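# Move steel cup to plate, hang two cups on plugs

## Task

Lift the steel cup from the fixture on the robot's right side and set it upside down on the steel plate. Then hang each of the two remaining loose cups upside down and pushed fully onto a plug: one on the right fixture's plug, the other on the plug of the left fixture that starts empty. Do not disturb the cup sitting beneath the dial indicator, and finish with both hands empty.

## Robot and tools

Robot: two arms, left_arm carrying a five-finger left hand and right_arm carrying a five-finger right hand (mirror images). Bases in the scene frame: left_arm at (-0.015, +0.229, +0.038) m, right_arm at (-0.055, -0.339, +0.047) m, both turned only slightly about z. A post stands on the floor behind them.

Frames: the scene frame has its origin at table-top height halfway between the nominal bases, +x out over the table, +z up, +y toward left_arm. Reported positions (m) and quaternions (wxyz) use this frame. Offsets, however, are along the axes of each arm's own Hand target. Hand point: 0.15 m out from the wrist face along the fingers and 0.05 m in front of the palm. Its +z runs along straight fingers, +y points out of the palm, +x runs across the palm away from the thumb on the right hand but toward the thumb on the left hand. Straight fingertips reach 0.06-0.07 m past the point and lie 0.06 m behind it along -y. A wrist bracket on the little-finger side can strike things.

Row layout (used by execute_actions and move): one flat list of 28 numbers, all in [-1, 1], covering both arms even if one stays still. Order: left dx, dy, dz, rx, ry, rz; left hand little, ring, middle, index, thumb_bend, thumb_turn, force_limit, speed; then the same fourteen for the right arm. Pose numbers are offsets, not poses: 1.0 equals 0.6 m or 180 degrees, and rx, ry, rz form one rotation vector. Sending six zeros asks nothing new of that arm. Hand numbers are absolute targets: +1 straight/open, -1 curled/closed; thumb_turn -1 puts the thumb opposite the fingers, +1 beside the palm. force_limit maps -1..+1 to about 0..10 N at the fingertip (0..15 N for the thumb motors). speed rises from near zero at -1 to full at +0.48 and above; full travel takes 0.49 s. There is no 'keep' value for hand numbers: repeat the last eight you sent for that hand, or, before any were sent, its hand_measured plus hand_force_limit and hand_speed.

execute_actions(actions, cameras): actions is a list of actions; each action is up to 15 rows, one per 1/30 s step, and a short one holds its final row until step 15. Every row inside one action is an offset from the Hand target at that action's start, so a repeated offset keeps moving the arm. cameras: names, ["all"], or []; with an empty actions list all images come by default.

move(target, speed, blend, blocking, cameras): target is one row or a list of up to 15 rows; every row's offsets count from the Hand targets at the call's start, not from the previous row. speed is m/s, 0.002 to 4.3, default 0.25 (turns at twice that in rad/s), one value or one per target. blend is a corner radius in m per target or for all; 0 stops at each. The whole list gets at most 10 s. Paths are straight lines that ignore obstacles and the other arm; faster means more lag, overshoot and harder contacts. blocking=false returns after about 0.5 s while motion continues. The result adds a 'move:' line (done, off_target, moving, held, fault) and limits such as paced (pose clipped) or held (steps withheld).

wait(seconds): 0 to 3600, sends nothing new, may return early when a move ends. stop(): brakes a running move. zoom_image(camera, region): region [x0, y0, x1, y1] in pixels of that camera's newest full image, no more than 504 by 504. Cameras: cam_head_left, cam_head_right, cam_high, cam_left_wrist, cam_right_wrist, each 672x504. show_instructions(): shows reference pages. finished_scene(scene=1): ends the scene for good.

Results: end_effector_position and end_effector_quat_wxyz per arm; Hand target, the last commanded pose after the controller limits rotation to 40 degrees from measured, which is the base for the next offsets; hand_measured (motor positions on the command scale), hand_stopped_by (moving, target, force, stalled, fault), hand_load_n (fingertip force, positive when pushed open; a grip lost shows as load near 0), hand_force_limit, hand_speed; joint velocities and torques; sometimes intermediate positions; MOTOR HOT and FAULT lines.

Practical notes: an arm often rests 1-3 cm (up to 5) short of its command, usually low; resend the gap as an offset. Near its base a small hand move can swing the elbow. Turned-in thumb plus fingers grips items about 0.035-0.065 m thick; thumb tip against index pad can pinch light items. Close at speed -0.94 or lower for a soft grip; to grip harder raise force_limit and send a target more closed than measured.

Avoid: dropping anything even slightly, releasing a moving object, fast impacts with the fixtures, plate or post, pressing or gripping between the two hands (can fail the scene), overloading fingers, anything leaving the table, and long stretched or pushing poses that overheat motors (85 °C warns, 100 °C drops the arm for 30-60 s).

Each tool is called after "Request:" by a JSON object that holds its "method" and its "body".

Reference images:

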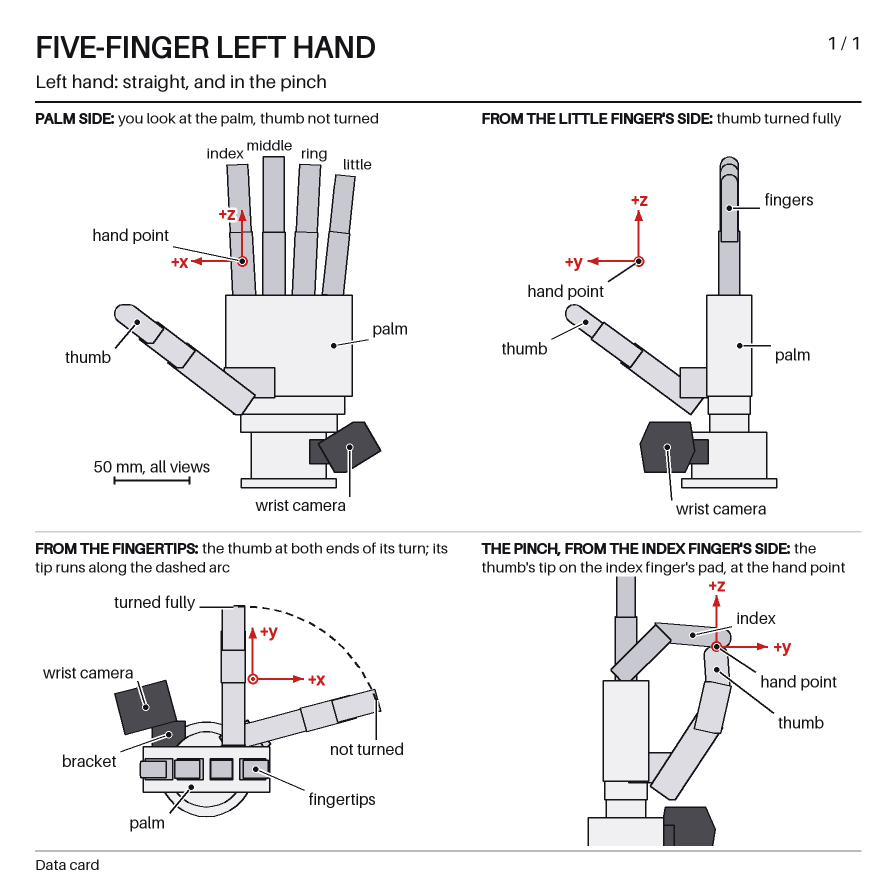

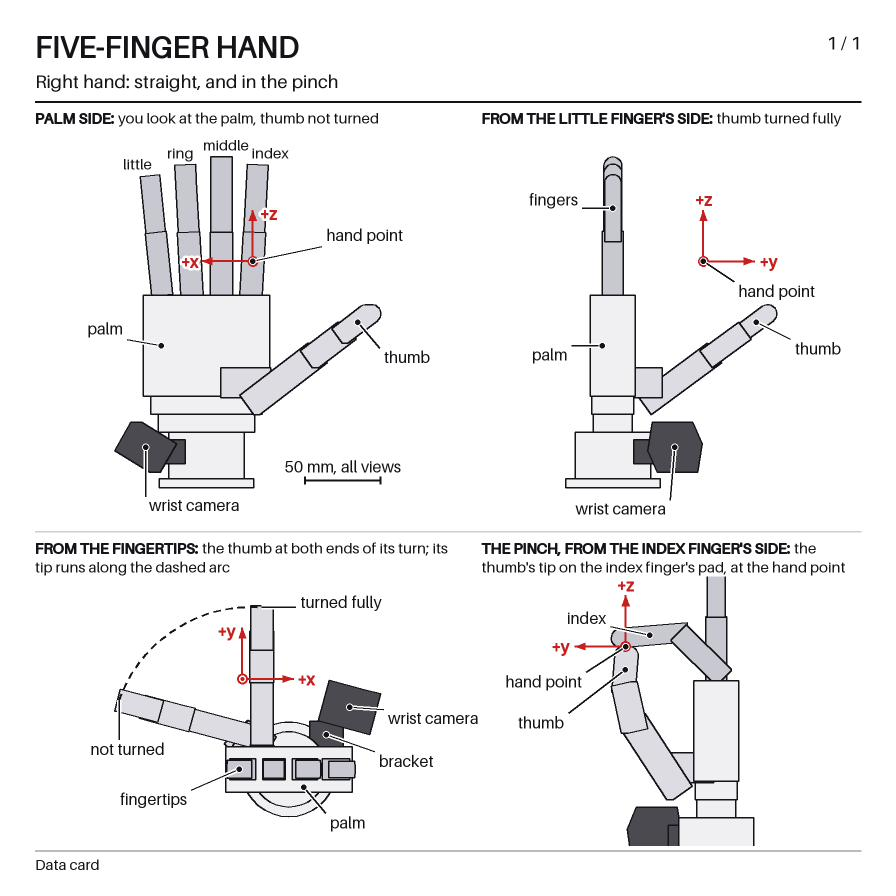

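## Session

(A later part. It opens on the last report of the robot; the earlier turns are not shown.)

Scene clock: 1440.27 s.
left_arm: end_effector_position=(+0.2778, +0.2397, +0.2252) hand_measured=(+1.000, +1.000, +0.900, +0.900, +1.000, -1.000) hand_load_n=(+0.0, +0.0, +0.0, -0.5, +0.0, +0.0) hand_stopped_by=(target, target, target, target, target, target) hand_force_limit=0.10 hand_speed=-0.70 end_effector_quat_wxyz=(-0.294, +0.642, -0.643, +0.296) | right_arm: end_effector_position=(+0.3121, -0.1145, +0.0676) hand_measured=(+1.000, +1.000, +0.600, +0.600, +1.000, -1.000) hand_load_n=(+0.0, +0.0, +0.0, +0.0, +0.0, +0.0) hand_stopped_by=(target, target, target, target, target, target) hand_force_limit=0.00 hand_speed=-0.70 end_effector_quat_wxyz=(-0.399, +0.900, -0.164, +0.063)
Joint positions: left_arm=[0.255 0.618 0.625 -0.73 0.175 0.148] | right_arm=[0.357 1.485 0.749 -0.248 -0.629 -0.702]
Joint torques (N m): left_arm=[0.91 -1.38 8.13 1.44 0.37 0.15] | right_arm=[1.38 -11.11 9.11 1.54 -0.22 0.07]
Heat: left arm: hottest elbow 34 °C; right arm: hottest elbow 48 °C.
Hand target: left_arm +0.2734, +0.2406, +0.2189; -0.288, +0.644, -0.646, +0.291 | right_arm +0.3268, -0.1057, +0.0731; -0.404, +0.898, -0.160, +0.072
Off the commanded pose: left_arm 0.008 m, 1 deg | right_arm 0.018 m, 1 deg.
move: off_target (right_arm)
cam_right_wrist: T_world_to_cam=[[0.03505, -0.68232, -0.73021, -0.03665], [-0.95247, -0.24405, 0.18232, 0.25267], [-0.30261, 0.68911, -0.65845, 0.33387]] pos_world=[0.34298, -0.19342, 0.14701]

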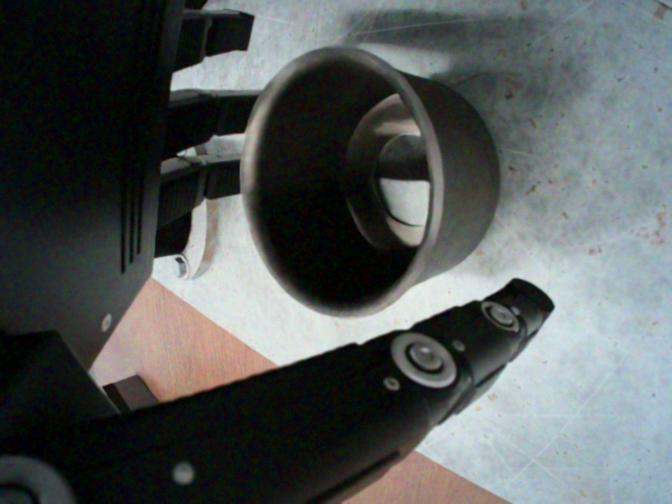

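Request:
{"method": "move", "body": {"target": [0,0,0,0,0,0,1,1,0.9,0.9,1,-1,0.1,-0.7,0.0067,-0.0220,-0.0130,0,0,0,1,1,0.6,0.6,1,-1,0.0,-0.7], "speed": 0.05, "cameras": ["cam_right_wrist"]}}

Scene clock: 1443.87 s.
left_arm: end_effector_position=(+0.2778, +0.2397, +0.2252) hand_measured=(+1.000, +1.000, +0.900, +0.900, +1.000, -1.000) hand_load_n=(+0.0, +0.0, +0.0, +0.0, +0.5, +0.0) hand_stopped_by=(target, target, target, target, target, target) hand_force_limit=0.10 hand_speed=-0.70 end_effector_quat_wxyz=(-0.294, +0.642, -0.643, +0.296) | right_arm: end_effector_position=(+0.3187, -0.1124, +0.0749) hand_measured=(+1.000, +1.000, +0.600, +0.600, +1.000, -1.000) hand_load_n=(+0.0, +0.0, +0.0, +0.0, +0.0, +0.0) hand_stopped_by=(target, target, target, target, target, target) hand_force_limit=0.00 hand_speed=-0.70 end_effector_quat_wxyz=(-0.400, +0.900, -0.164, +0.065)
Joint positions: left_arm=[0.255 0.618 0.625 -0.73 0.175 0.148] | right_arm=[0.357 1.485 0.773 -0.27 -0.629 -0.702]
Joint torques (N m): left_arm=[0.85 -1.26 8.21 1.66 0.39 0.15] | right_arm=[1.38 -12.98 9.59 0.58 -0.23 0.08]
Heat: left arm: hottest elbow 34 °C; right arm: hottest elbow 48 °C.
Hand target: left_arm +0.2734, +0.2406, +0.2189; -0.288, +0.644, -0.646, +0.291 | right_arm +0.3315, -0.1043, +0.0881; -0.404, +0.898, -0.160, +0.072
Off the commanded pose: left_arm 0.008 m, 1 deg | right_arm 0.020 m, 1 deg.
move: off_target (right_arm)
cam_right_wrist: T_world_to_cam=[[0.03683, -0.68163, -0.73077, -0.03051], [-0.95303, -0.24395, 0.17952, 0.25864], [-0.30063, 0.68983, -0.65859, 0.33881]] pos_world=[0.34947, -0.19142, 0.15441]

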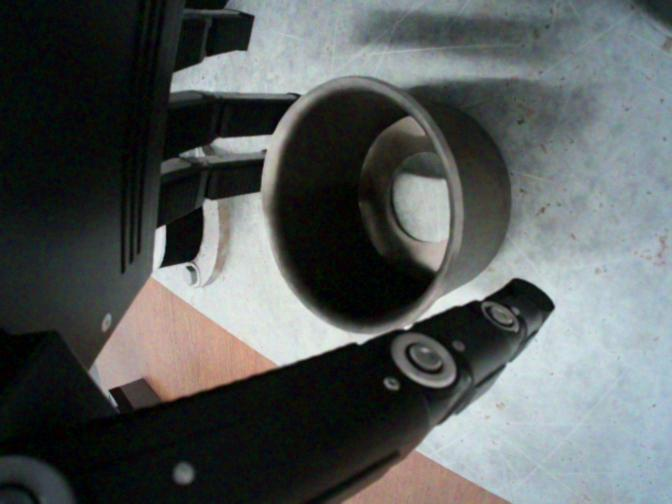

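Request:
{"method": "execute_actions", "body": {"actions": [[[0,0,0,0,0,0,1,1,0.9,0.9,1,-1,0.1,-0.7,0,0,0,0,0,0,1,1,0.0,0.0,0.5,-1,-0.6,-0.92]],[[0,0,0,0,0,0,1,1,0.9,0.9,1,-1,0.1,-0.7,0,0,0,0,0,0,1,1,0.0,0.0,0.5,-1,-0.6,-0.92]],[[0,0,0,0,0,0,1,1,0.9,0.9,1,-1,0.1,-0.7,0,0,0,0,0,0,1,1,0.0,0.0,0.5,-1,-0.6,-0.92]],[[0,0,0,0,0,0,1,1,0.9,0.9,1,-1,0.1,-0.7,0,0,0,0,0,0,1,1,0.0,0.0,0.5,-1,-0.6,-0.92]]], "cameras": ["cam_right_wrist"]}}

Scene clock: 1449.43 s.
left_arm: end_effector_position=(+0.2778, +0.2397, +0.2252) hand_measured=(+1.000, +1.000, +0.900, +0.900, +1.000, -1.000) hand_load_n=(-0.5, +0.0, +0.0, +0.0, +0.0, +0.5) hand_stopped_by=(target, target, target, target, target, target) hand_force_limit=0.10 hand_speed=-0.70 end_effector_quat_wxyz=(-0.294, +0.642, -0.643, +0.296) | right_arm: end_effector_position=(+0.3202, -0.1102, +0.0769) hand_measured=(+1.000, +1.000, +0.310, +0.302, +0.840, -1.000) hand_load_n=(+0.0, +0.0, +2.0, +2.5, +3.0, +0.0) hand_stopped_by=(target, target, force, force, force, target) hand_force_limit=-0.60 hand_speed=-0.92 end_effector_quat_wxyz=(-0.401, +0.899, -0.162, +0.066)
Joint positions: left_arm=[0.255 0.618 0.625 -0.73 0.175 0.148] | right_arm=[0.36 1.485 0.779 -0.27 -0.629 -0.7]
Joint torques (N m): left_arm=[0.62 -2.14 8.14 1.44 0.31 0.15] | right_arm=[1.08 -12.98 9.33 0.64 -0.22 0.06]
Heat: left arm: hottest elbow 34 °C; right arm: hottest elbow 48 °C.
Hand target: left_arm +0.2734, +0.2406, +0.2189; -0.288, +0.644, -0.646, +0.291 | right_arm +0.3315, -0.1043, +0.0881; -0.404, +0.898, -0.160, +0.071
Off the commanded pose: left_arm 0.008 m, 1 deg | right_arm 0.017 m, 1 deg.
Step readings (end_effector_position of left_arm | right_arm):
0: (+0.2778, +0.2397, +0.2252) | (+0.3186, -0.1124, +0.0749)
1: (+0.2778, +0.2397, +0.2252) | (+0.3186, -0.1124, +0.0749)
2: (+0.2778, +0.2397, +0.2252) | (+0.3186, -0.1124, +0.0749)
4: (+0.2778, +0.2397, +0.2252) | (+0.3186, -0.1124, +0.0749)
8: (+0.2778, +0.2397, +0.2252) | (+0.3186, -0.1124, +0.0749)
15: (+0.2778, +0.2397, +0.2252) | (+0.3186, -0.1124, +0.0749)
16: (+0.2778, +0.2397, +0.2252) | (+0.3186, -0.1124, +0.0749)
17: (+0.2778, +0.2397, +0.2252) | (+0.3186, -0.1124, +0.0749)
19: (+0.2778, +0.2397, +0.2252) | (+0.3186, -0.1124, +0.0749)
23: (+0.2778, +0.2397, +0.2252) | (+0.3189, -0.1115, +0.0755)
30: (+0.2778, +0.2397, +0.2252) | (+0.3201, -0.1104, +0.0768)
31: (+0.2778, +0.2397, +0.2252) | (+0.3201, -0.1104, +0.0768)
32: (+0.2778, +0.2397, +0.2252) | (+0.3203, -0.1103, +0.0769)
34: (+0.2778, +0.2397, +0.2252) | (+0.3203, -0.1103, +0.0769)
38: (+0.2778, +0.2397, +0.2252) | (+0.3202, -0.1102, +0.0769)
45: (+0.2778, +0.2397, +0.2252) | (+0.3202, -0.1102, +0.0769)
46: (+0.2778, +0.2397, +0.2252) | (+0.3202, -0.1102, +0.0769)
47: (+0.2778, +0.2397, +0.2252) | (+0.3202, -0.1102, +0.0769)
49: (+0.2778, +0.2397, +0.2252) | (+0.3202, -0.1102, +0.0769)
53: (+0.2778, +0.2397, +0.2252) | (+0.3202, -0.1102, +0.0769)
60: (+0.2778, +0.2397, +0.2252) | (+0.3202, -0.1102, +0.0769)
cam_right_wrist: T_world_to_cam=[[0.04043, -0.68, -0.7321, -0.02849], [-0.9531, -0.24619, 0.17603, 0.2602], [-0.29994, 0.69065, -0.65806, 0.33882]] pos_world=[0.35077, -0.18932, 0.1563]

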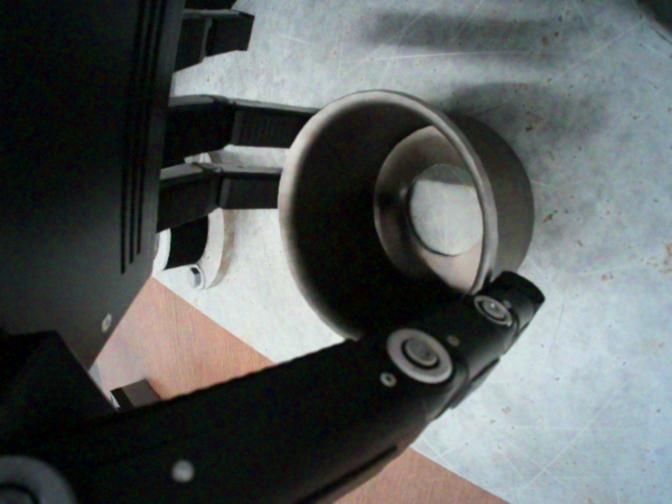

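Request:
{"method": "execute_actions", "body": {"actions": [[[0,0,0,0,0,0,1,1,0.9,0.9,1,-1,0.1,-0.7,0,0,0,0,0,0,1,1,-0.1,-0.1,0.4,-1,0.2,-0.92]],[[0,0,0,0,0,0,1,1,0.9,0.9,1,-1,0.1,-0.7,0,0,0,0,0,0,1,1,-0.1,-0.1,0.4,-1,0.2,-0.92]]]}}

Request:
{"method": "move", "body": {"target": [0,0,0,0,0,0,1,1,0.9,0.9,1,-1,0.1,-0.7,0,-0.1248,-0.1105,0,0,0,1,1,-0.1,-0.1,0.4,-1,0.2,-0.92], "speed": 0.05, "cameras": ["cam_right_wrist","cam_head_right"]}}

Scene clock: 1453.40 s.
left_arm: end_effector_position=(+0.2778, +0.2397, +0.2252) hand_measured=(+1.000, +1.000, +0.900, +0.900, +1.000, -1.000) hand_load_n=(+0.0, +0.0, +0.0, +0.0, +0.0, +0.0) hand_stopped_by=(target, target, target, target, target, target) hand_force_limit=0.10 hand_speed=-0.70 end_effector_quat_wxyz=(-0.294, +0.642, -0.643, +0.296) | right_arm: end_effector_position=(+0.3202, -0.1102, +0.0769) hand_measured=(+1.000, +1.000, +0.274, +0.274, +0.828, -1.000) hand_load_n=(+0.0, +0.0, +7.0, +5.5, +9.0, +0.5) hand_stopped_by=(target, target, force, force, force, target) hand_force_limit=0.20 hand_speed=-0.92 end_effector_quat_wxyz=(-0.401, +0.899, -0.162, +0.066)
Joint positions: left_arm=[0.255 0.618 0.625 -0.73 0.175 0.148] | right_arm=[0.36 1.485 0.779 -0.27 -0.629 -0.7]
Joint torques (N m): left_arm=[1.32 -1.26 8.14 1.51 0.38 0.13] | right_arm=[1.08 -13.04 9.28 0.64 -0.22 0.06]
Heat: left arm: hottest elbow 34 °C; right arm: hottest elbow 48 °C.
Hand target: left_arm +0.2734, +0.2406, +0.2189; -0.288, +0.644, -0.646, +0.291 | right_arm +0.3315, -0.1043, +0.0881; -0.404, +0.898, -0.160, +0.071
Off the commanded pose: left_arm 0.008 m, 1 deg | right_arm 0.017 m, 1 deg.
Step readings (end_effector_position of left_arm | right_arm):
0: (+0.2778, +0.2397, +0.2252) | (+0.3202, -0.1102, +0.0769)
1: (+0.2778, +0.2397, +0.2252) | (+0.3202, -0.1102, +0.0769)
2: (+0.2778, +0.2397, +0.2252) | (+0.3202, -0.1102, +0.0769)
4: (+0.2778, +0.2397, +0.2252) | (+0.3202, -0.1102, +0.0769)
8: (+0.2778, +0.2397, +0.2252) | (+0.3202, -0.1102, +0.0769)
15: (+0.2778, +0.2397, +0.2252) | (+0.3202, -0.1102, +0.0769)
16: (+0.2778, +0.2397, +0.2252) | (+0.3202, -0.1102, +0.0769)
17: (+0.2778, +0.2397, +0.2252) | (+0.3202, -0.1102, +0.0769)
19: (+0.2778, +0.2397, +0.2252) | (+0.3202, -0.1102, +0.0769)
23: (+0.2778, +0.2397, +0.2252) | (+0.3202, -0.1102, +0.0769)
30: (+0.2778, +0.2397, +0.2252) | (+0.3202, -0.1102, +0.0769)

Scene clock: 1455.80 s.
left_arm: end_effector_position=(+0.2778, +0.2397, +0.2252) hand_measured=(+1.000, +1.000, +0.900, +0.900, +1.000, -1.000) hand_load_n=(+0.0, +0.0, +0.0, +0.0, +0.0, +0.5) hand_stopped_by=(target, target, target, target, target, target) hand_force_limit=0.10 hand_speed=-0.70 end_effector_quat_wxyz=(-0.294, +0.642, -0.643, +0.296) | right_arm: end_effector_position=(+0.3122, -0.1135, +0.1551) hand_measured=(+1.000, +1.000, +0.274, +0.274, +0.828, -1.000) hand_load_n=(+0.0, +0.0, +5.0, +5.0, +9.5, +0.0) hand_stopped_by=(target, target, force, force, force, target) hand_force_limit=0.20 hand_speed=-0.92 end_effector_quat_wxyz=(-0.389, +0.904, -0.172, +0.046)
Joint positions: left_arm=[0.255 0.618 0.625 -0.73 0.175 0.148] | right_arm=[0.36 1.355 0.903 -0.574 -0.626 -0.7]
Joint torques (N m): left_arm=[0.85 -1.38 8.32 1.59 0.36 0.1] | right_arm=[1.03 -14.27 12.16 0.75 -0.38 0.06]
Heat: left arm: hottest elbow 34 °C; right arm: hottest elbow 48 °C.
Hand target: left_arm +0.2734, +0.2406, +0.2189; -0.288, +0.644, -0.646, +0.291 | right_arm +0.3315, -0.1043, +0.1881; -0.404, +0.898, -0.160, +0.071
Off the commanded pose: left_arm 0.008 m, 1 deg | right_arm 0.039 m, 4 deg.
move: off_target (right_arm)
cam_right_wrist: T_world_to_cam=[[0.00516, -0.69351, -0.72043, 0.03453], [-0.9443, -0.24043, 0.22468, 0.22841], [-0.32903, 0.67914, -0.65612, 0.39764]] pos_world=[0.34635, -0.19119, 0.23446]
Images, in order (width x height): cam_head_right 672x504, cam_right_wrist 672x504.

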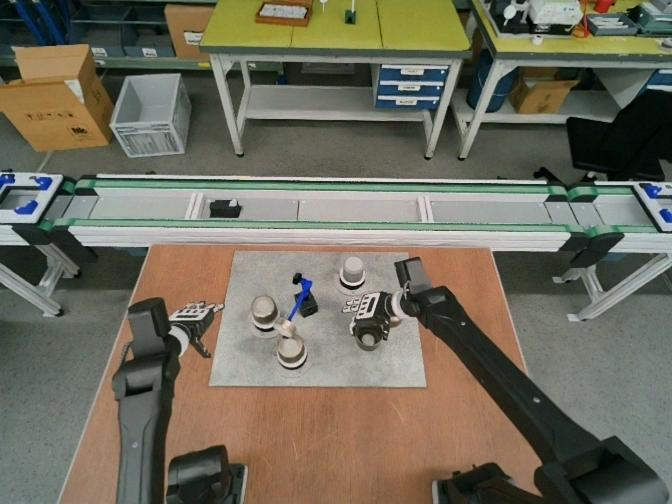

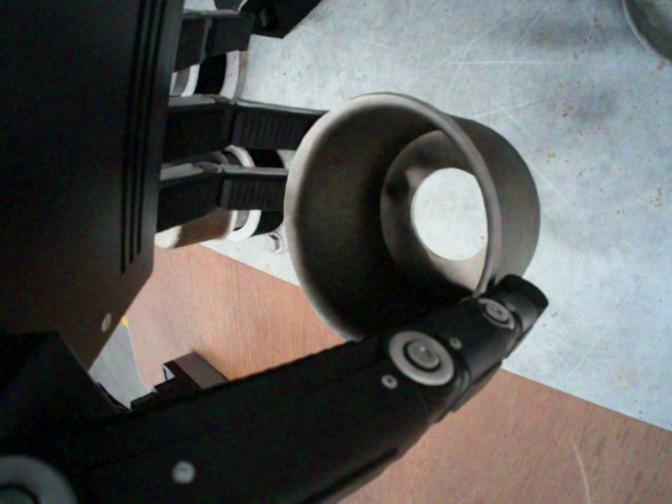

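Request:
{"method": "move", "body": {"target": [0,0,0,0,0,0,1,1,0.9,0.9,1,-1,0.1,-0.7,0.0450,-0.0126,0.0091,0,0.1658,-0.1873,1,1,-0.1,-0.1,0.4,-1,0.2,-0.92], "speed": 0.12, "cameras": ["cam_right_wrist","cam_head_right"]}}

Scene clock: 1469.80 s.
left_arm: end_effector_position=(+0.2778, +0.2397, +0.2252) hand_measured=(+1.000, +1.000, +0.900, +0.900, +1.000, -1.000) hand_load_n=(+0.0, +0.0, +0.0, +0.0, +0.0, +0.0) hand_stopped_by=(target, target, target, target, target, target) hand_force_limit=0.10 hand_speed=-0.70 end_effector_quat_wxyz=(-0.294, +0.642, -0.643, +0.296) | right_arm: end_effector_position=(+0.3527, -0.1125, +0.1681) hand_measured=(+1.000, +1.000, +0.274, +0.274, +0.828, -1.000) hand_load_n=(+0.0, +0.0, +4.5, +5.5, +9.5, +2.0) hand_stopped_by=(target, target, force, force, force, target) hand_force_limit=0.20 hand_speed=-0.92 end_effector_quat_wxyz=(-0.300, +0.874, -0.007, +0.382)
Joint positions: left_arm=[0.255 0.618 0.625 -0.73 0.175 0.148] | right_arm=[0.577 1.172 0.65 -0.037 -0.107 -0.963]
Joint torques (N m): left_arm=[1.32 -1.49 8.38 1.5 0.34 0.17] | right_arm=[1.49 -11.69 8.68 3.04 0.15 -0.2]
Heat: left arm: hottest elbow 34 °C; right arm: hottest elbow 50 °C.
Hand target: left_arm +0.2734, +0.2406, +0.2189; -0.288, +0.644, -0.646, +0.291 | right_arm +0.3601, -0.1051, +0.1902; -0.312, +0.857, +0.007, +0.410
Off the commanded pose: left_arm 0.008 m, 1 deg | right_arm 0.024 m, 4 deg.
move: off_target (right_arm)
cam_right_wrist: T_world_to_cam=[[0.42393, -0.84146, -0.335, -0.18487], [-0.87417, -0.28341, -0.39435, 0.33835], [0.23689, 0.46002, -0.85572, 0.22813]] pos_world=[0.32011, -0.16462, 0.26671]
Images, in order (width x height): cam_head_right 672x504, cam_right_wrist 672x504.

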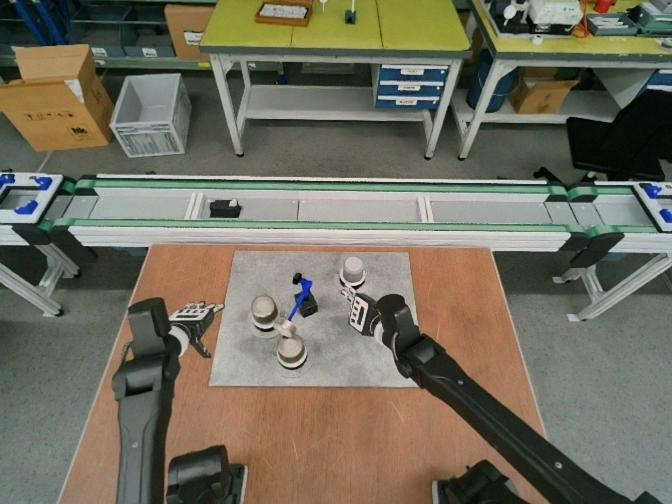

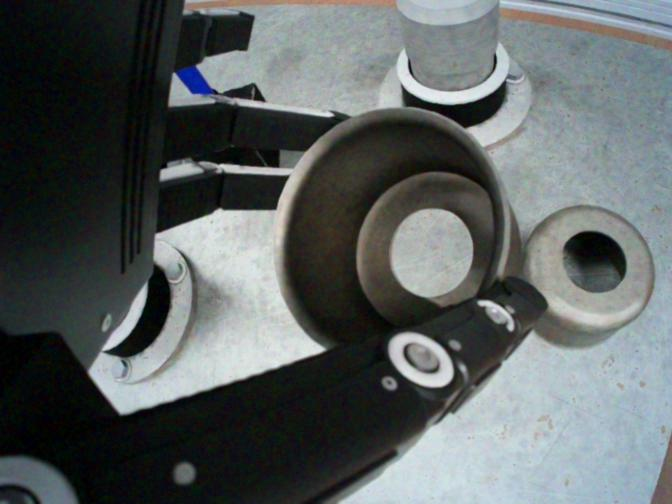

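Request:
{"method": "execute_actions", "body": {"actions": [[[0,0,0,0,0,0,1,1,0.9,0.9,1,-1,0.1,-0.7,0,0,0,0,0,0,1,1,-0.2,-0.2,0.3,-1,0.9,-0.92]],[[0,0,0,0,0,0,1,1,0.9,0.9,1,-1,0.1,-0.7,0,0,0,0,0,0,1,1,-0.2,-0.2,0.3,-1,0.9,-0.92]]], "cameras": ["cam_right_wrist"]}}

Scene clock: 1472.83 s.
left_arm: end_effector_position=(+0.2778, +0.2397, +0.2252) hand_measured=(+1.000, +1.000, +0.900, +0.900, +1.000, -1.000) hand_load_n=(+0.0, +0.0, +0.0, +0.0, +0.0, +0.0) hand_stopped_by=(target, target, target, target, target, target) hand_force_limit=0.10 hand_speed=-0.70 end_effector_quat_wxyz=(-0.294, +0.642, -0.643, +0.296) | right_arm: end_effector_position=(+0.3528, -0.1126, +0.1681) hand_measured=(+1.000, +1.000, +0.218, +0.238, +0.820, -1.000) hand_load_n=(+0.0, +0.0, +10.5, +7.5, +17.5, +2.5) hand_stopped_by=(target, target, force, force, force, target) hand_force_limit=0.90 hand_speed=-0.92 end_effector_quat_wxyz=(-0.300, +0.874, -0.007, +0.382)
Joint positions: left_arm=[0.255 0.618 0.625 -0.73 0.175 0.148] | right_arm=[0.577 1.172 0.65 -0.037 -0.107 -0.964]
Joint torques (N m): left_arm=[1.96 -1.55 8.16 1.61 0.37 0.12] | right_arm=[1.44 -11.75 8.68 3 0.14 -0.22]
Heat: left arm: hottest elbow 34 °C; right arm: hottest elbow 49 °C.
Hand target: left_arm +0.2734, +0.2406, +0.2189; -0.288, +0.644, -0.646, +0.291 | right_arm +0.3601, -0.1051, +0.1902; -0.312, +0.857, +0.007, +0.410
Off the commanded pose: left_arm 0.008 m, 1 deg | right_arm 0.024 m, 4 deg.
Step readings (end_effector_position of left_arm | right_arm):
0: (+0.2778, +0.2397, +0.2252) | (+0.3527, -0.1126, +0.1681)
1: (+0.2778, +0.2397, +0.2252) | (+0.3527, -0.1126, +0.1681)
2: (+0.2778, +0.2397, +0.2252) | (+0.3527, -0.1126, +0.1681)
4: (+0.2778, +0.2397, +0.2252) | (+0.3527, -0.1126, +0.1681)
8: (+0.2778, +0.2397, +0.2252) | (+0.3528, -0.1126, +0.1681)
15: (+0.2778, +0.2397, +0.2252) | (+0.3528, -0.1126, +0.1681)
16: (+0.2778, +0.2397, +0.2252) | (+0.3528, -0.1126, +0.1681)
17: (+0.2778, +0.2397, +0.2252) | (+0.3528, -0.1126, +0.1681)
19: (+0.2778, +0.2397, +0.2252) | (+0.3528, -0.1126, +0.1681)
23: (+0.2778, +0.2397, +0.2252) | (+0.3528, -0.1126, +0.1681)
30: (+0.2778, +0.2397, +0.2252) | (+0.3528, -0.1126, +0.1681)
cam_right_wrist: T_world_to_cam=[[0.42419, -0.84163, -0.33424, -0.1852], [-0.87393, -0.28376, -0.39462, 0.33842], [0.23728, 0.4595, -0.8559, 0.22803]] pos_world=[0.32021, -0.16462, 0.26681]

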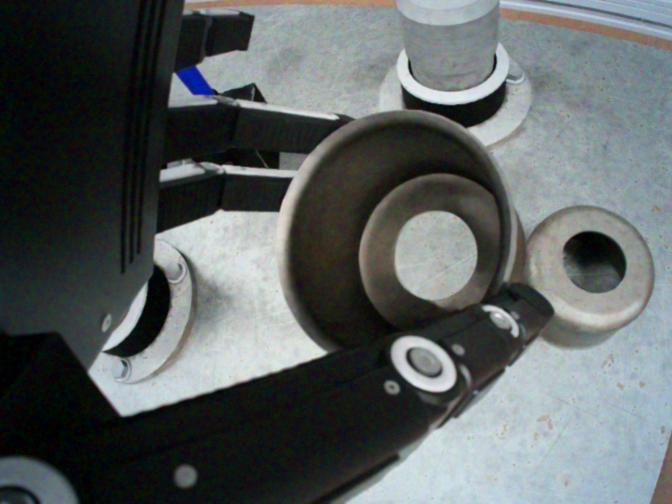

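Request:
{"method": "move", "body": {"target": [0,0,0,0,0,0,1,1,0.9,0.9,1,-1,0.1,-0.7,0,0.0067,0.0097,0,0.1658,-0.1873,1,1,-0.2,-0.2,0.3,-1,0.9,-0.92], "speed": 0.12, "cameras": ["cam_right_wrist","cam_head_right","cam_high"]}}

Scene clock: 1481.03 s.
left_arm: end_effector_position=(+0.2778, +0.2397, +0.2252) hand_measured=(+1.000, +1.000, +0.900, +0.900, +1.000, -1.000) hand_load_n=(+0.0, +0.0, +0.0, +0.0, +0.0, +0.0) hand_stopped_by=(target, target, target, target, target, target) hand_force_limit=0.10 hand_speed=-0.70 end_effector_quat_wxyz=(-0.294, +0.642, -0.643, +0.296) | right_arm: end_effector_position=(+0.3646, -0.1102, +0.1728) hand_measured=(+1.000, +1.000, +0.218, +0.238, +0.820, -1.000) hand_load_n=(+0.0, +0.0, +10.0, +8.0, +17.0, +3.0) hand_stopped_by=(target, target, force, force, force, target) hand_force_limit=0.90 hand_speed=-0.92 end_effector_quat_wxyz=(-0.173, +0.703, +0.167, +0.670)
Joint positions: left_arm=[0.255 0.618 0.625 -0.73 0.175 0.148] | right_arm=[0.761 1.476 0.352 1.079 0.231 -1.541]
Joint torques (N m): left_arm=[1.26 -1.44 8.21 1.58 0.37 0.14] | right_arm=[1.55 -9.7 5.12 3.34 0.12 -0.32]
Heat: left arm: hottest elbow 34 °C; right arm: hottest elbow 48 °C.
Hand target: left_arm +0.2734, +0.2406, +0.2189; -0.288, +0.644, -0.646, +0.291 | right_arm +0.3652, -0.1052, +0.1854; -0.173, +0.686, +0.173, +0.686
Off the commanded pose: left_arm 0.008 m, 1 deg | right_arm 0.014 m, 3 deg.
move: off_target (right_arm)
cam_right_wrist: T_world_to_cam=[[0.48152, -0.83666, 0.26102, -0.30974], [-0.38675, -0.4701, -0.79337, 0.22198], [0.78649, 0.28108, -0.54994, -0.04468]] pos_world=[0.27014, -0.14224, 0.23239]
Images, in order (width x height): cam_head_right 672x504, cam_high 672x504, cam_right_wrist 672x504.

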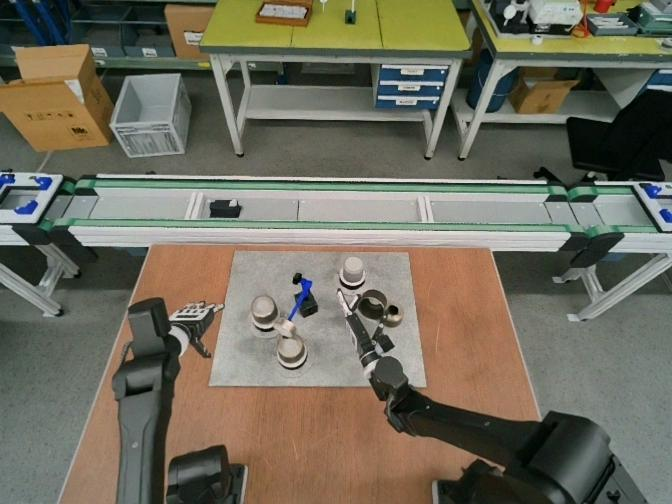

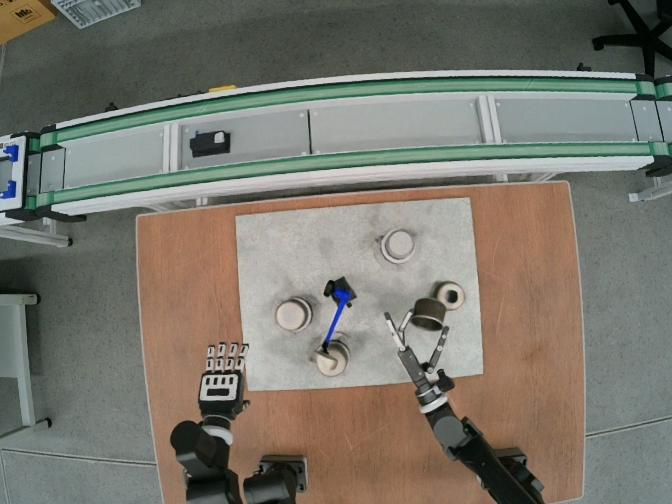

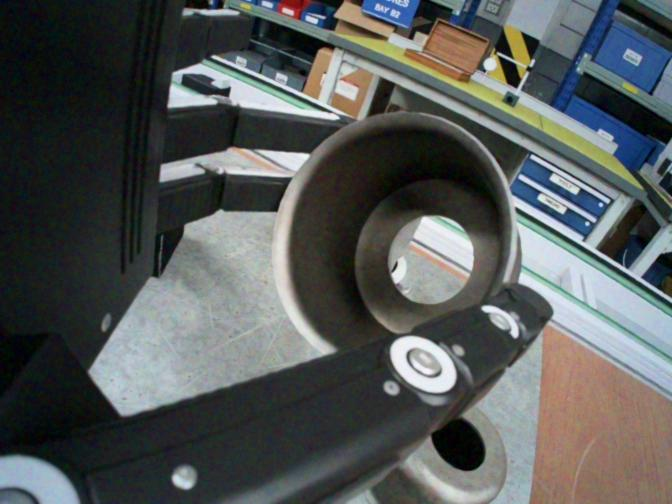

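Request:
{"method": "move", "body": {"target": [0,0,0,0,0,0,1,1,0.9,0.9,1,-1,0.1,-0.7,-0.0750,-0.0819,0.0057,0,0,0,1,1,-0.2,-0.2,0.3,-1,0.9,-0.92], "speed": 0.08, "cameras": ["cam_right_wrist","cam_head_right","cam_high","cam_head_left"]}}

Scene clock: 1494.50 s.
left_arm: end_effector_position=(+0.2778, +0.2397, +0.2252) hand_measured=(+1.000, +1.000, +0.900, +0.900, +1.000, -1.000) hand_load_n=(+0.0, +0.0, +0.0, +0.0, +0.0, +0.0) hand_stopped_by=(target, target, target, target, target, target) hand_force_limit=0.10 hand_speed=-0.70 end_effector_quat_wxyz=(-0.294, +0.642, -0.643, +0.296) | right_arm: end_effector_position=(+0.3357, -0.0739, +0.1192) hand_measured=(+1.000, +1.000, +0.218, +0.238, +0.820, -1.000) hand_load_n=(+0.0, +0.0, +10.0, +8.0, +17.5, +3.0) hand_stopped_by=(target, target, force, force, force, target) hand_force_limit=0.90 hand_speed=-0.92 end_effector_quat_wxyz=(-0.166, +0.709, +0.176, +0.662)
Joint positions: left_arm=[0.255 0.618 0.625 -0.73 0.175 0.148] | right_arm=[0.916 1.717 0.36 1.283 0.382 -1.542]
Joint torques (N m): left_arm=[1.08 -0.85 8.06 1.46 0.38 0.13] | right_arm=[1.2 -11.69 5.37 3.25 0.19 -0.32]
Heat: left arm: hottest elbow 34 °C; right arm: hottest elbow 46 °C.
Hand target: left_arm +0.2734, +0.2406, +0.2189; -0.288, +0.644, -0.646, +0.291 | right_arm +0.3449, -0.0604, +0.1402; -0.173, +0.686, +0.173, +0.686
Off the commanded pose: left_arm 0.008 m, 1 deg | right_arm 0.027 m, 4 deg.
move: off_target (right_arm)
cam_right_wrist: T_world_to_cam=[[0.48867, -0.82722, 0.27733, -0.25516], [-0.39565, -0.49341, -0.7746, 0.18444], [0.7776, 0.2688, -0.56841, -0.05733]] pos_world=[0.24224, -0.10465, 0.18104]
Images, in order (width x height): cam_head_left 672x504, cam_head_right 672x504, cam_high 672x504, cam_right_wrist 672x504.

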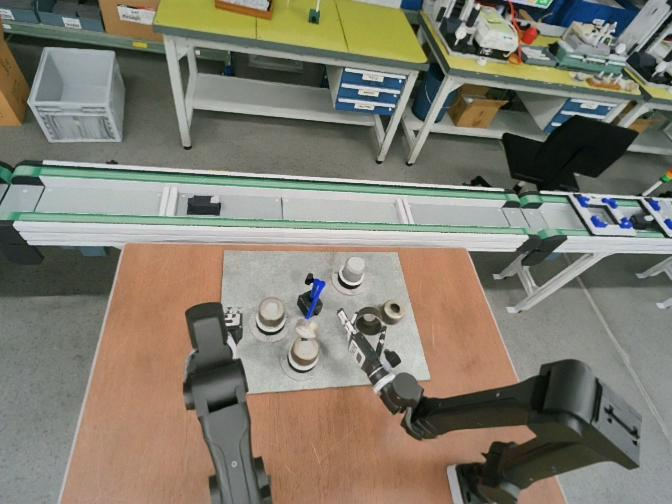

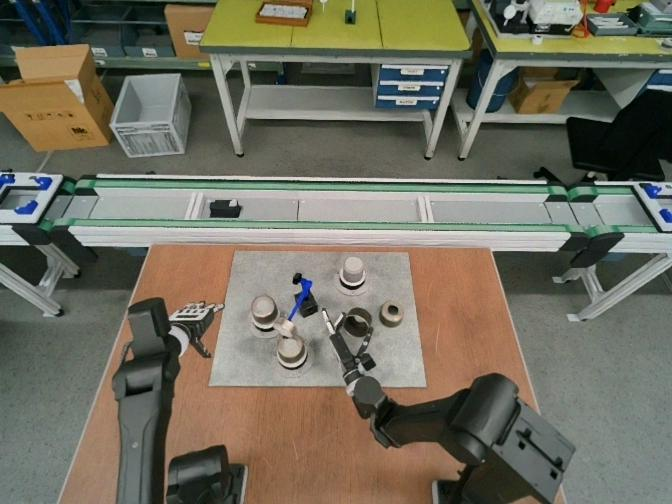

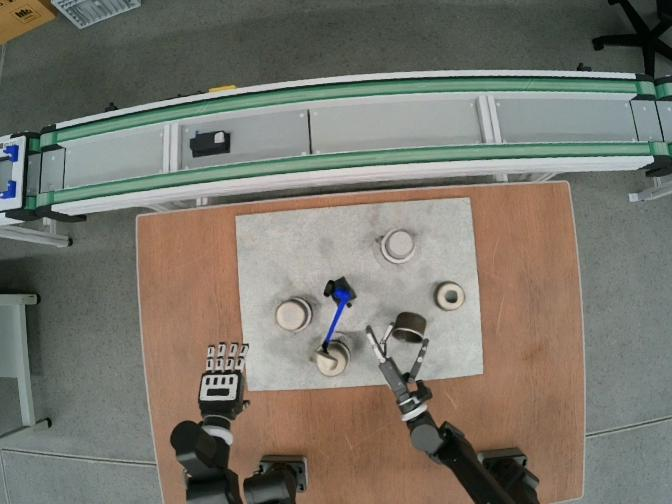

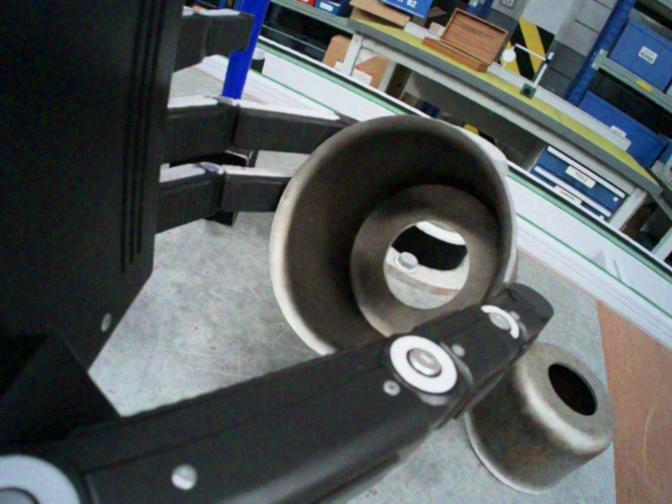

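Request:
{"method": "zoom_image", "body": {"camera": "cam_head_left", "region": [320, 280, 420, 380]}}

Request:
{"method": "zoom_image", "body": {"camera": "cam_head_right", "region": [310, 280, 410, 380]}}

Request:
{"method": "zoom_image", "body": {"camera": "cam_high", "region": [350, 280, 470, 400]}}

Scaled by 5.040 from the camera's image (finer frame: 960x720).

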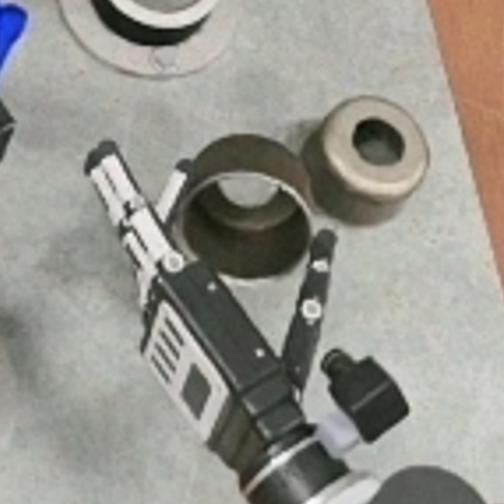

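Scaled by 5.040 from the camera's image (finer frame: 960x720).

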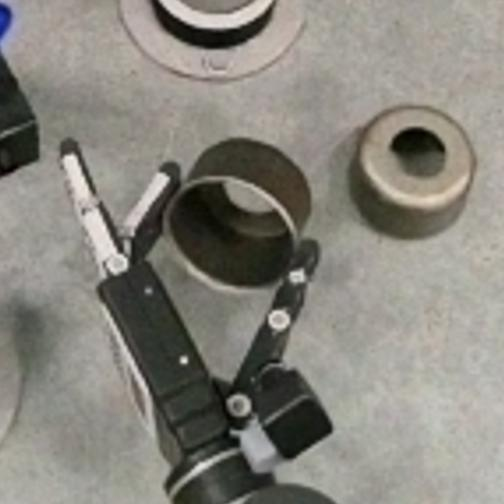

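Scaled by 4.200 from the camera's image (finer frame: 960x720).

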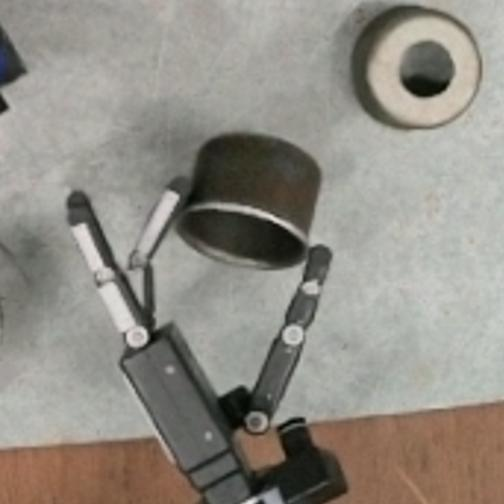

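Request:
{"method": "move", "body": {"target": [0,0,0,0,0,0,1,1,0.9,0.9,1,-1,0.1,-0.7,-0.0830,0,0,0,0,0,1,1,-0.2,-0.2,0.3,-1,0.9,-0.92], "speed": 0.05, "cameras": ["cam_right_wrist","cam_head_right","cam_high","cam_head_left"]}}

Scene clock: 1505.23 s.
left_arm: end_effector_position=(+0.2778, +0.2397, +0.2252) hand_measured=(+1.000, +1.000, +0.900, +0.900, +1.000, -1.000) hand_load_n=(+0.0, +0.0, +0.0, +0.0, +0.0, +0.0) hand_stopped_by=(target, target, target, target, target, target) hand_force_limit=0.10 hand_speed=-0.70 end_effector_quat_wxyz=(-0.294, +0.642, -0.643, +0.296) | right_arm: end_effector_position=(+0.3386, -0.0705, +0.0750) hand_measured=(+1.000, +1.000, +0.218, +0.238, +0.820, -1.000) hand_load_n=(+0.0, +0.0, +10.0, +8.0, +17.5, +3.0) hand_stopped_by=(target, target, force, force, force, target) hand_force_limit=0.90 hand_speed=-0.92 end_effector_quat_wxyz=(-0.168, +0.706, +0.174, +0.665)
Joint positions: left_arm=[0.255 0.618 0.625 -0.73 0.175 0.148] | right_arm=[0.916 1.95 0.39 1.498 0.382 -1.542]
Joint torques (N m): left_arm=[0.85 -1.9 8.14 1.59 0.34 0.16] | right_arm=[1.26 -13.04 3.06 3.26 0.17 -0.32]
Heat: left arm: hottest elbow 34 °C; right arm: hottest elbow 45 °C.
Hand target: left_arm +0.2734, +0.2406, +0.2189; -0.288, +0.644, -0.646, +0.291 | right_arm +0.3449, -0.0604, +0.0904; -0.173, +0.686, +0.173, +0.686
Off the commanded pose: left_arm 0.008 m, 1 deg | right_arm 0.019 m, 3 deg.
move: off_target (right_arm)
cam_right_wrist: T_world_to_cam=[[0.48662, -0.82962, 0.27375, -0.24064], [-0.38988, -0.48665, -0.78177, 0.15204], [0.78179, 0.27369, -0.56027, -0.08732]] pos_world=[0.24465, -0.10175, 0.13582]
Images, in order (width x height): cam_head_left 672x504, cam_head_right 672x504, cam_high 672x504, cam_right_wrist 672x504.

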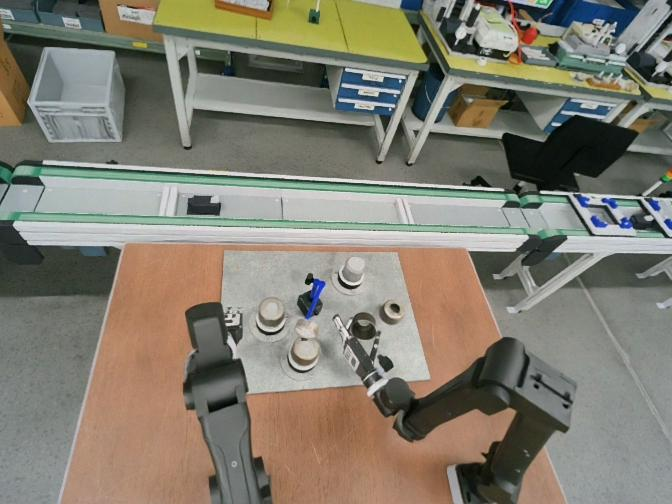

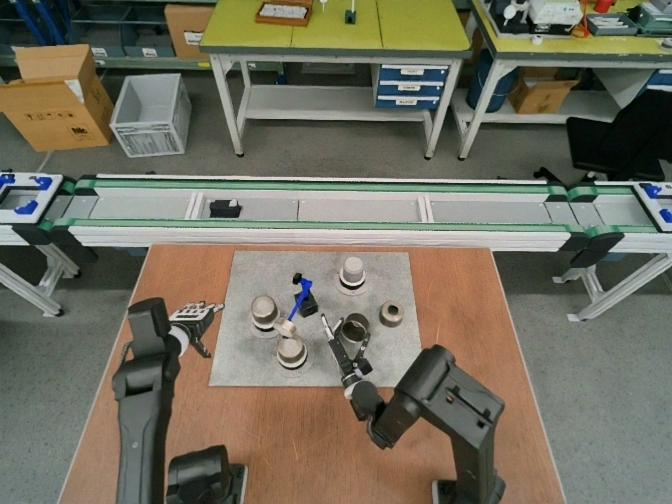

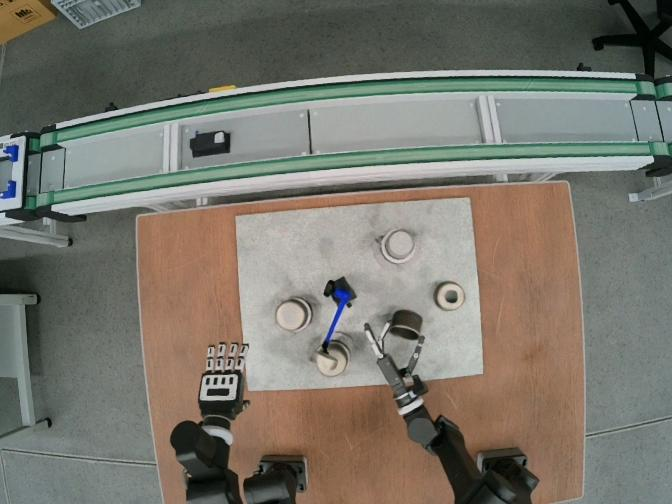

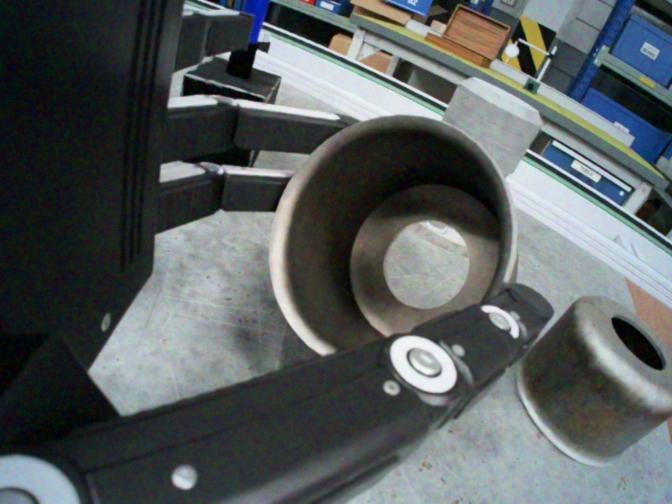

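Request:
{"method": "move", "body": {"target": [0,0,0,0,0,0,1,1,0.9,0.9,1,-1,0.1,-0.7,0,0.0053,0.0632,0,0,0,1,1,-0.2,-0.2,0.3,-1,0.9,-0.92], "speed": 0.05, "cameras": ["cam_high","cam_right_wrist"]}}

Scene clock: 1509.40 s.
left_arm: end_effector_position=(+0.2778, +0.2397, +0.2252) hand_measured=(+1.000, +1.000, +0.900, +0.900, +1.000, -1.000) hand_load_n=(+0.0, +0.0, +0.0, +0.0, +0.0, +0.5) hand_stopped_by=(target, target, target, target, target, target) hand_force_limit=0.10 hand_speed=-0.70 end_effector_quat_wxyz=(-0.294, +0.642, -0.643, +0.296) | right_arm: end_effector_position=(+0.3702, -0.0477, +0.0866) hand_measured=(+1.000, +1.000, +0.218, +0.238, +0.820, -1.000) hand_load_n=(+0.0, +0.0, +10.0, +8.0, +17.5, +3.0) hand_stopped_by=(target, target, force, force, force, target) hand_force_limit=0.90 hand_speed=-0.92 end_effector_quat_wxyz=(-0.182, +0.691, +0.168, +0.679)
Joint positions: left_arm=[0.255 0.618 0.625 -0.73 0.175 0.148] | right_arm=[0.883 1.957 0.481 1.462 0.337 -1.542]
Joint torques (N m): left_arm=[0.91 -2.2 8.13 1.5 0.36 0.2] | right_arm=[-0.21 -13.63 3.82 1.58 -0.04 -0.32]
Heat: left arm: hottest elbow 34 °C; right arm: hottest elbow 44 °C.
Hand target: left_arm +0.2734, +0.2406, +0.2189; -0.288, +0.644, -0.646, +0.291 | right_arm +0.3799, -0.0451, +0.0906; -0.173, +0.686, +0.173, +0.686
Off the commanded pose: left_arm 0.008 m, 1 deg | right_arm 0.011 m, 2 deg.
move: off_target (right_arm)
cam_right_wrist: T_world_to_cam=[[0.48789, -0.83395, 0.25788, -0.23967], [-0.35971, -0.46125, -0.81108, 0.17717], [0.79535, 0.30296, -0.52502, -0.11844]] pos_world=[0.27486, -0.08227, 0.14332]

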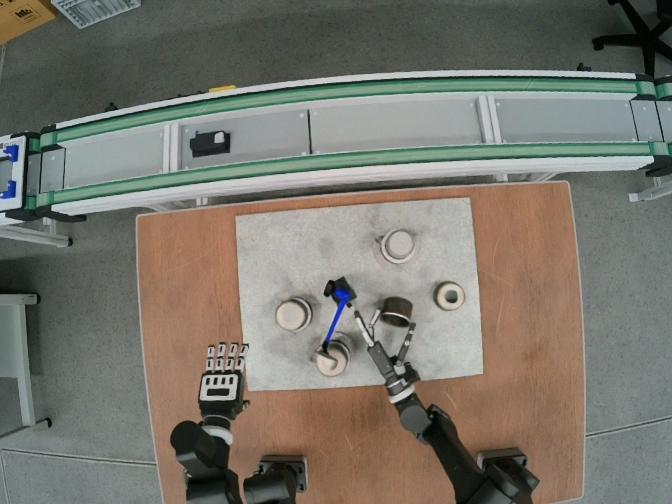

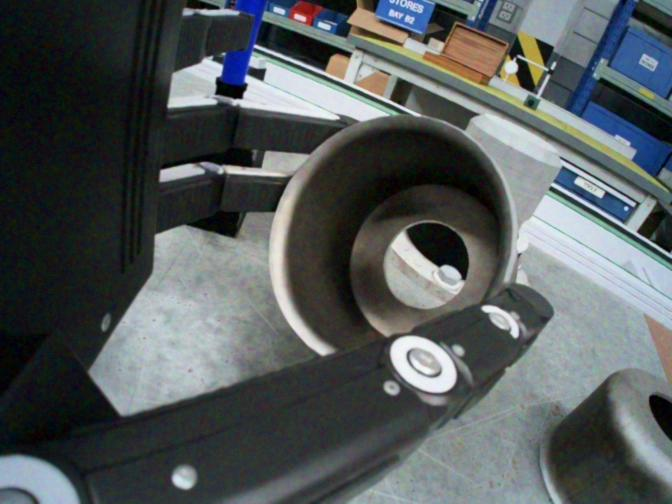

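Request:
{"method": "move", "body": {"target": [[0,0,0,0,0,0,1,1,0.9,0.9,1,-1,0.1,-0.7,0,0.0221,-0.0117,0,0,0,1,1,-0.2,-0.2,0.3,-1,0.9,-0.92],[0,0,0,0,0,0,1,1,0.9,0.9,1,-1,0.1,-0.7,-0.0400,0.0221,-0.0117,0,0,0,1,1,-0.2,-0.2,0.3,-1,0.9,-0.92]], "speed": 0.04, "cameras": ["cam_high","cam_right_wrist","cam_head_right"]}}

Scene clock: 1514.27 s.
left_arm: end_effector_position=(+0.2778, +0.2397, +0.2252) hand_measured=(+1.000, +1.000, +0.900, +0.900, +1.000, -1.000) hand_load_n=(+0.0, +0.0, +0.0, +0.0, +0.0, +0.0) hand_stopped_by=(target, target, target, target, target, target) hand_force_limit=0.10 hand_speed=-0.70 end_effector_quat_wxyz=(-0.294, +0.642, -0.643, +0.296) | right_arm: end_effector_position=(+0.3725, -0.0622, +0.0592) hand_measured=(+1.000, +1.000, +0.218, +0.238, +0.820, -1.000) hand_load_n=(+0.0, +0.0, +10.5, +8.0, +17.5, +2.0) hand_stopped_by=(target, target, force, force, force, target) hand_force_limit=0.90 hand_speed=-0.92 end_effector_quat_wxyz=(-0.174, +0.699, +0.175, +0.672)
Joint positions: left_arm=[0.255 0.618 0.625 -0.73 0.175 0.148] | right_arm=[0.85 2.047 0.477 1.531 0.306 -1.551]
Joint torques (N m): left_arm=[1.38 -1.9 8.12 1.35 0.35 0.17] | right_arm=[-0.09 -13.27 2.63 3.04 -0.01 -0.24]
Heat: left arm: hottest elbow 34 °C; right arm: hottest elbow 43 °C.
Hand target: left_arm +0.2734, +0.2406, +0.2189; -0.288, +0.644, -0.646, +0.291 | right_arm +0.3800, -0.0602, +0.0666; -0.173, +0.686, +0.173, +0.686
Off the commanded pose: left_arm 0.008 m, 1 deg | right_arm 0.011 m, 2 deg.
move: off_target (right_arm)
cam_right_wrist: T_world_to_cam=[[0.4899, -0.82813, 0.27238, -0.24701], [-0.37206, -0.48117, -0.79376, 0.15136], [0.7884, 0.28752, -0.54384, -0.12751]] pos_world=[0.27786, -0.09507, 0.11807]
Images, in order (width x height): cam_head_right 672x504, cam_high 672x504, cam_right_wrist 672x504.

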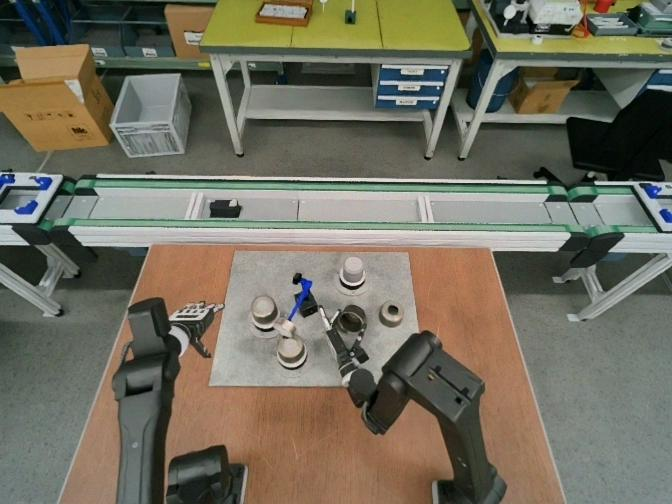

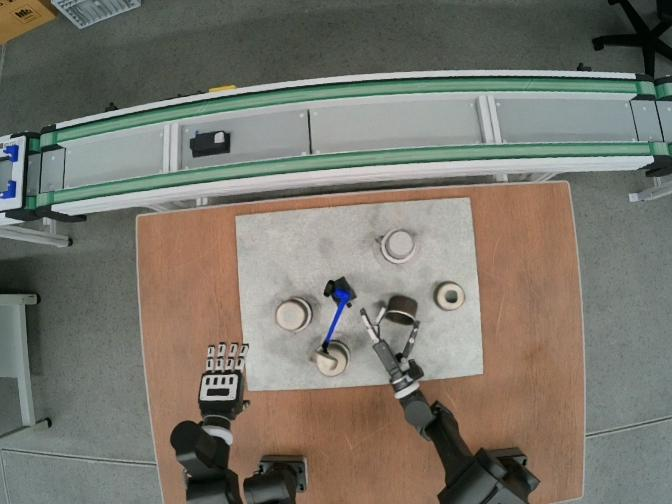

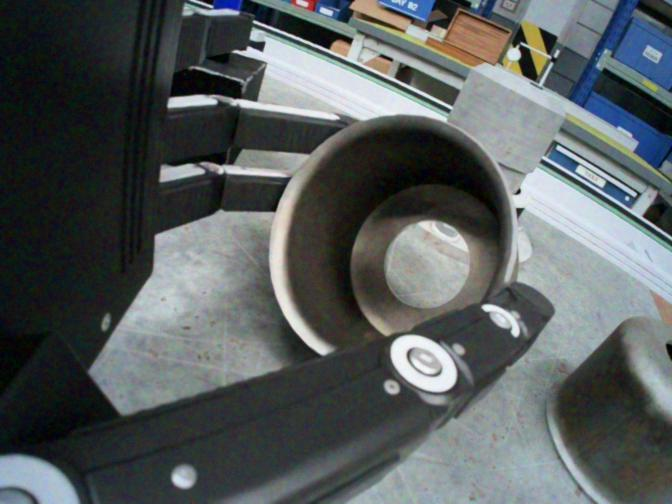

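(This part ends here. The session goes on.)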